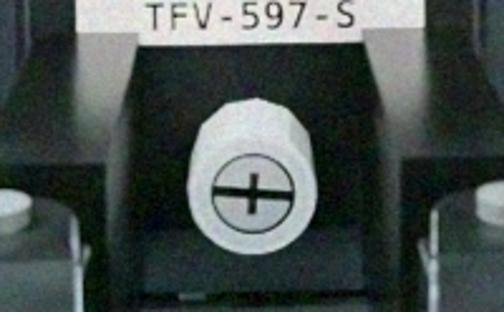

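Request:
{"op": "execute_actions", "data": {
  "actions": [
    [[0,0,0,0,0,0,-1,0.3,-1,0,0,0,0,0,0,1,1,1]],
    [[0,0,0,0,0,0,-1,0.3,-1,0,0,0,0,0,0,1,1,1]]
  ]
}}

Request:
{"op": "move", "data": {
  "target": [
    [0.00040, -0.0014, 0, 0.66,0,0, -1,0.3,-1, 0,0,0,0,0,0,1,1,1]
  ],
  "speed": 0.4,
  "cameras": ["cam_left_wrist"]
}}

Scene clock: 94.20 s.
left_arm: end_effector_position=(+0.8437, -0.2092, +0.4577) position_measured=204 object_status=2 touch_left=((226 1157 948 165) (154 922 650 76) (26 117 140 3) (12 3 -9 7) (8 7 -4 5) (1 5 -6 -2) (-5 -18 -14 7)) touch_right=((174 994 500 145) (91 584 514 88) (7 106 88 3) (6 4 3 -5) (2 2 -2 -12) (3 4 1 8) (-2 -3 5 -9)) end_effector_quat_wxyz=(+0.000, +0.707, +0.000, +0.707) | right_arm: end_effector_position=(+0.3296, +0.0685, +0.0876) position_measured=3 object_status=3 touch_left=((-5 5 -10 -7) (-8 -17 -3 3) (25 14 0 -8) (4 14 3 4) (-10 4 -2 -24) (10 -15 -10 -17) (-21 11 2 -8)) touch_right=((0 -5 -6 -4) (-1 4 -15 -3) (-3 5 0 -4) (2 -2 17 -5) (3 1 22 3) (-10 -5 -2 18) (-7 2 -1 -3)) end_effector_quat_wxyz=(-0.395, +0.478, +0.495, +0.608)
Joint positions: left_arm=[0.045 0.807 0.571 1.289 -2.489 0.745 0.616] | right_arm=[0.726 1.338 -0.084 1.958 -1.064 1.476 1.891]
Joint torques (N m): left_arm=[-0.18 -22.3 3.18 -9.96 -1.76 0.95 0.49] | right_arm=[-0.13 -18.98 -2.04 4.26 0.11 2.39 -0.15]
Wrist depth (mm): cam_left_wrist=[373 172 172 173 173 173 - / 372 173 173 173 174 174 - / 370 174 174 174 175 175 - / 346 174 174 175 175 175 - / 368 175 175 - 176 176 - / 365 175 175 175 177 176 177 / 365 - - - - - -] | cam_right_wrist=[636 654 2318 2385 2429 2511 2531 / 693 2302 2294 2385 2438 2483 2521 / 651 2278 2310 2394 2438 2456 2521 / 656 2286 2368 2385 2420 518 363 / 680 2294 2326 2385 2394 597 606 / 593 683 807 962 2394 2483 2560 / 468 507 582 644 765 862 2560]
Hand target: left_arm +0.8437, -0.2092, +0.4577; +0.000, +0.707, +0.000, +0.707 | right_arm +0.3296, +0.0685, +0.0876; -0.395, +0.478, +0.495, +0.608
Off the commanded pose: left_arm 0.000 m, 0 deg | right_arm 0.000 m, 0 deg.

Scene clock: 97.27 s.
left_arm: end_effector_position=(+0.8440, -0.2100, +0.4578) position_measured=204 object_status=2 touch_left=((223 1141 926 171) (159 924 591 90) (22 102 120 -11) (-10 11 -8 15) (-5 3 11 17) (-6 6 -15 -7) (5 1 16 4)) touch_right=((185 1025 509 157) (92 604 536 97) (12 112 90 11) (8 -6 7 -1) (5 17 -5 -3) (-4 0 -1 0) (0 -7 -9 2)) end_effector_quat_wxyz=(+0.609, -0.360, +0.609, -0.360) | right_arm: end_effector_position=(+0.3296, +0.0685, +0.0876) position_measured=3 object_status=3 touch_left=((-6 11 18 -4) (-5 -15 2 -29) (-13 -2 1 -1) (12 -2 -6 17) (-8 2 -15 -20) (-19 8 -8 0) (10 -8 7 -8)) touch_right=((-28 -5 -19 1) (7 -2 1 -6) (0 9 2 -9) (-16 10 1 13) (-22 10 6 8) (-3 13 -2 -5) (4 -10 -10 -11)) end_effector_quat_wxyz=(-0.395, +0.478, +0.495, +0.608)
Joint positions: left_arm=[0.426 0.751 -0.173 1.267 -2.483 0.496 -0.977] | right_arm=[0.726 1.338 -0.084 1.958 -1.064 1.476 1.891]
Joint torques (N m): left_arm=[-0.56 -28.33 -2.25 -12.7 -0.82 3.95 0.51] | right_arm=[-0.16 -19.05 -2.01 4.17 0.12 2.41 -0.11]
Flange force (N): left_arm=[3.9 0.5 3.5] | right_arm=[-9.1 1.1 -2.3]
Wrist depth (mm): cam_left_wrist=[172 173 172 173 174 174 175 / 173 174 173 173 174 175 176 / 174 174 173 174 175 176 177 / 172 173 176 175 175 176 177 / - 173 174 175 176 177 178 / 173 174 175 176 177 178 179 / - - - - - - -] | cam_right_wrist=[628 2302 2326 2394 2411 2474 589 / 679 2326 2335 2351 2411 2511 2511 / 653 2310 2360 2368 2420 2447 2521 / 655 2294 2343 2360 2420 518 362 / 681 2302 2368 2394 2429 603 605 / 591 678 798 958 2456 2521 2550 / 470 505 581 648 768 859 2502]
Hand target: left_arm +0.8440, -0.2100, +0.4578; +0.609, -0.360, +0.609, -0.360 | right_arm +0.3296, +0.0685, +0.0876; -0.395, +0.478, +0.495, +0.608
Off the commanded pose: left_arm 0.000 m, 0 deg | right_arm 0.000 m, 0 deg.
move: done
Images, in order (width x height): cam_left_wrist 672x504.

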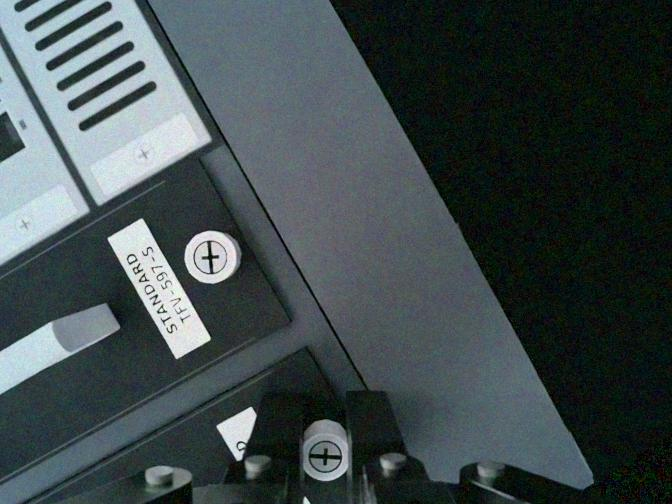

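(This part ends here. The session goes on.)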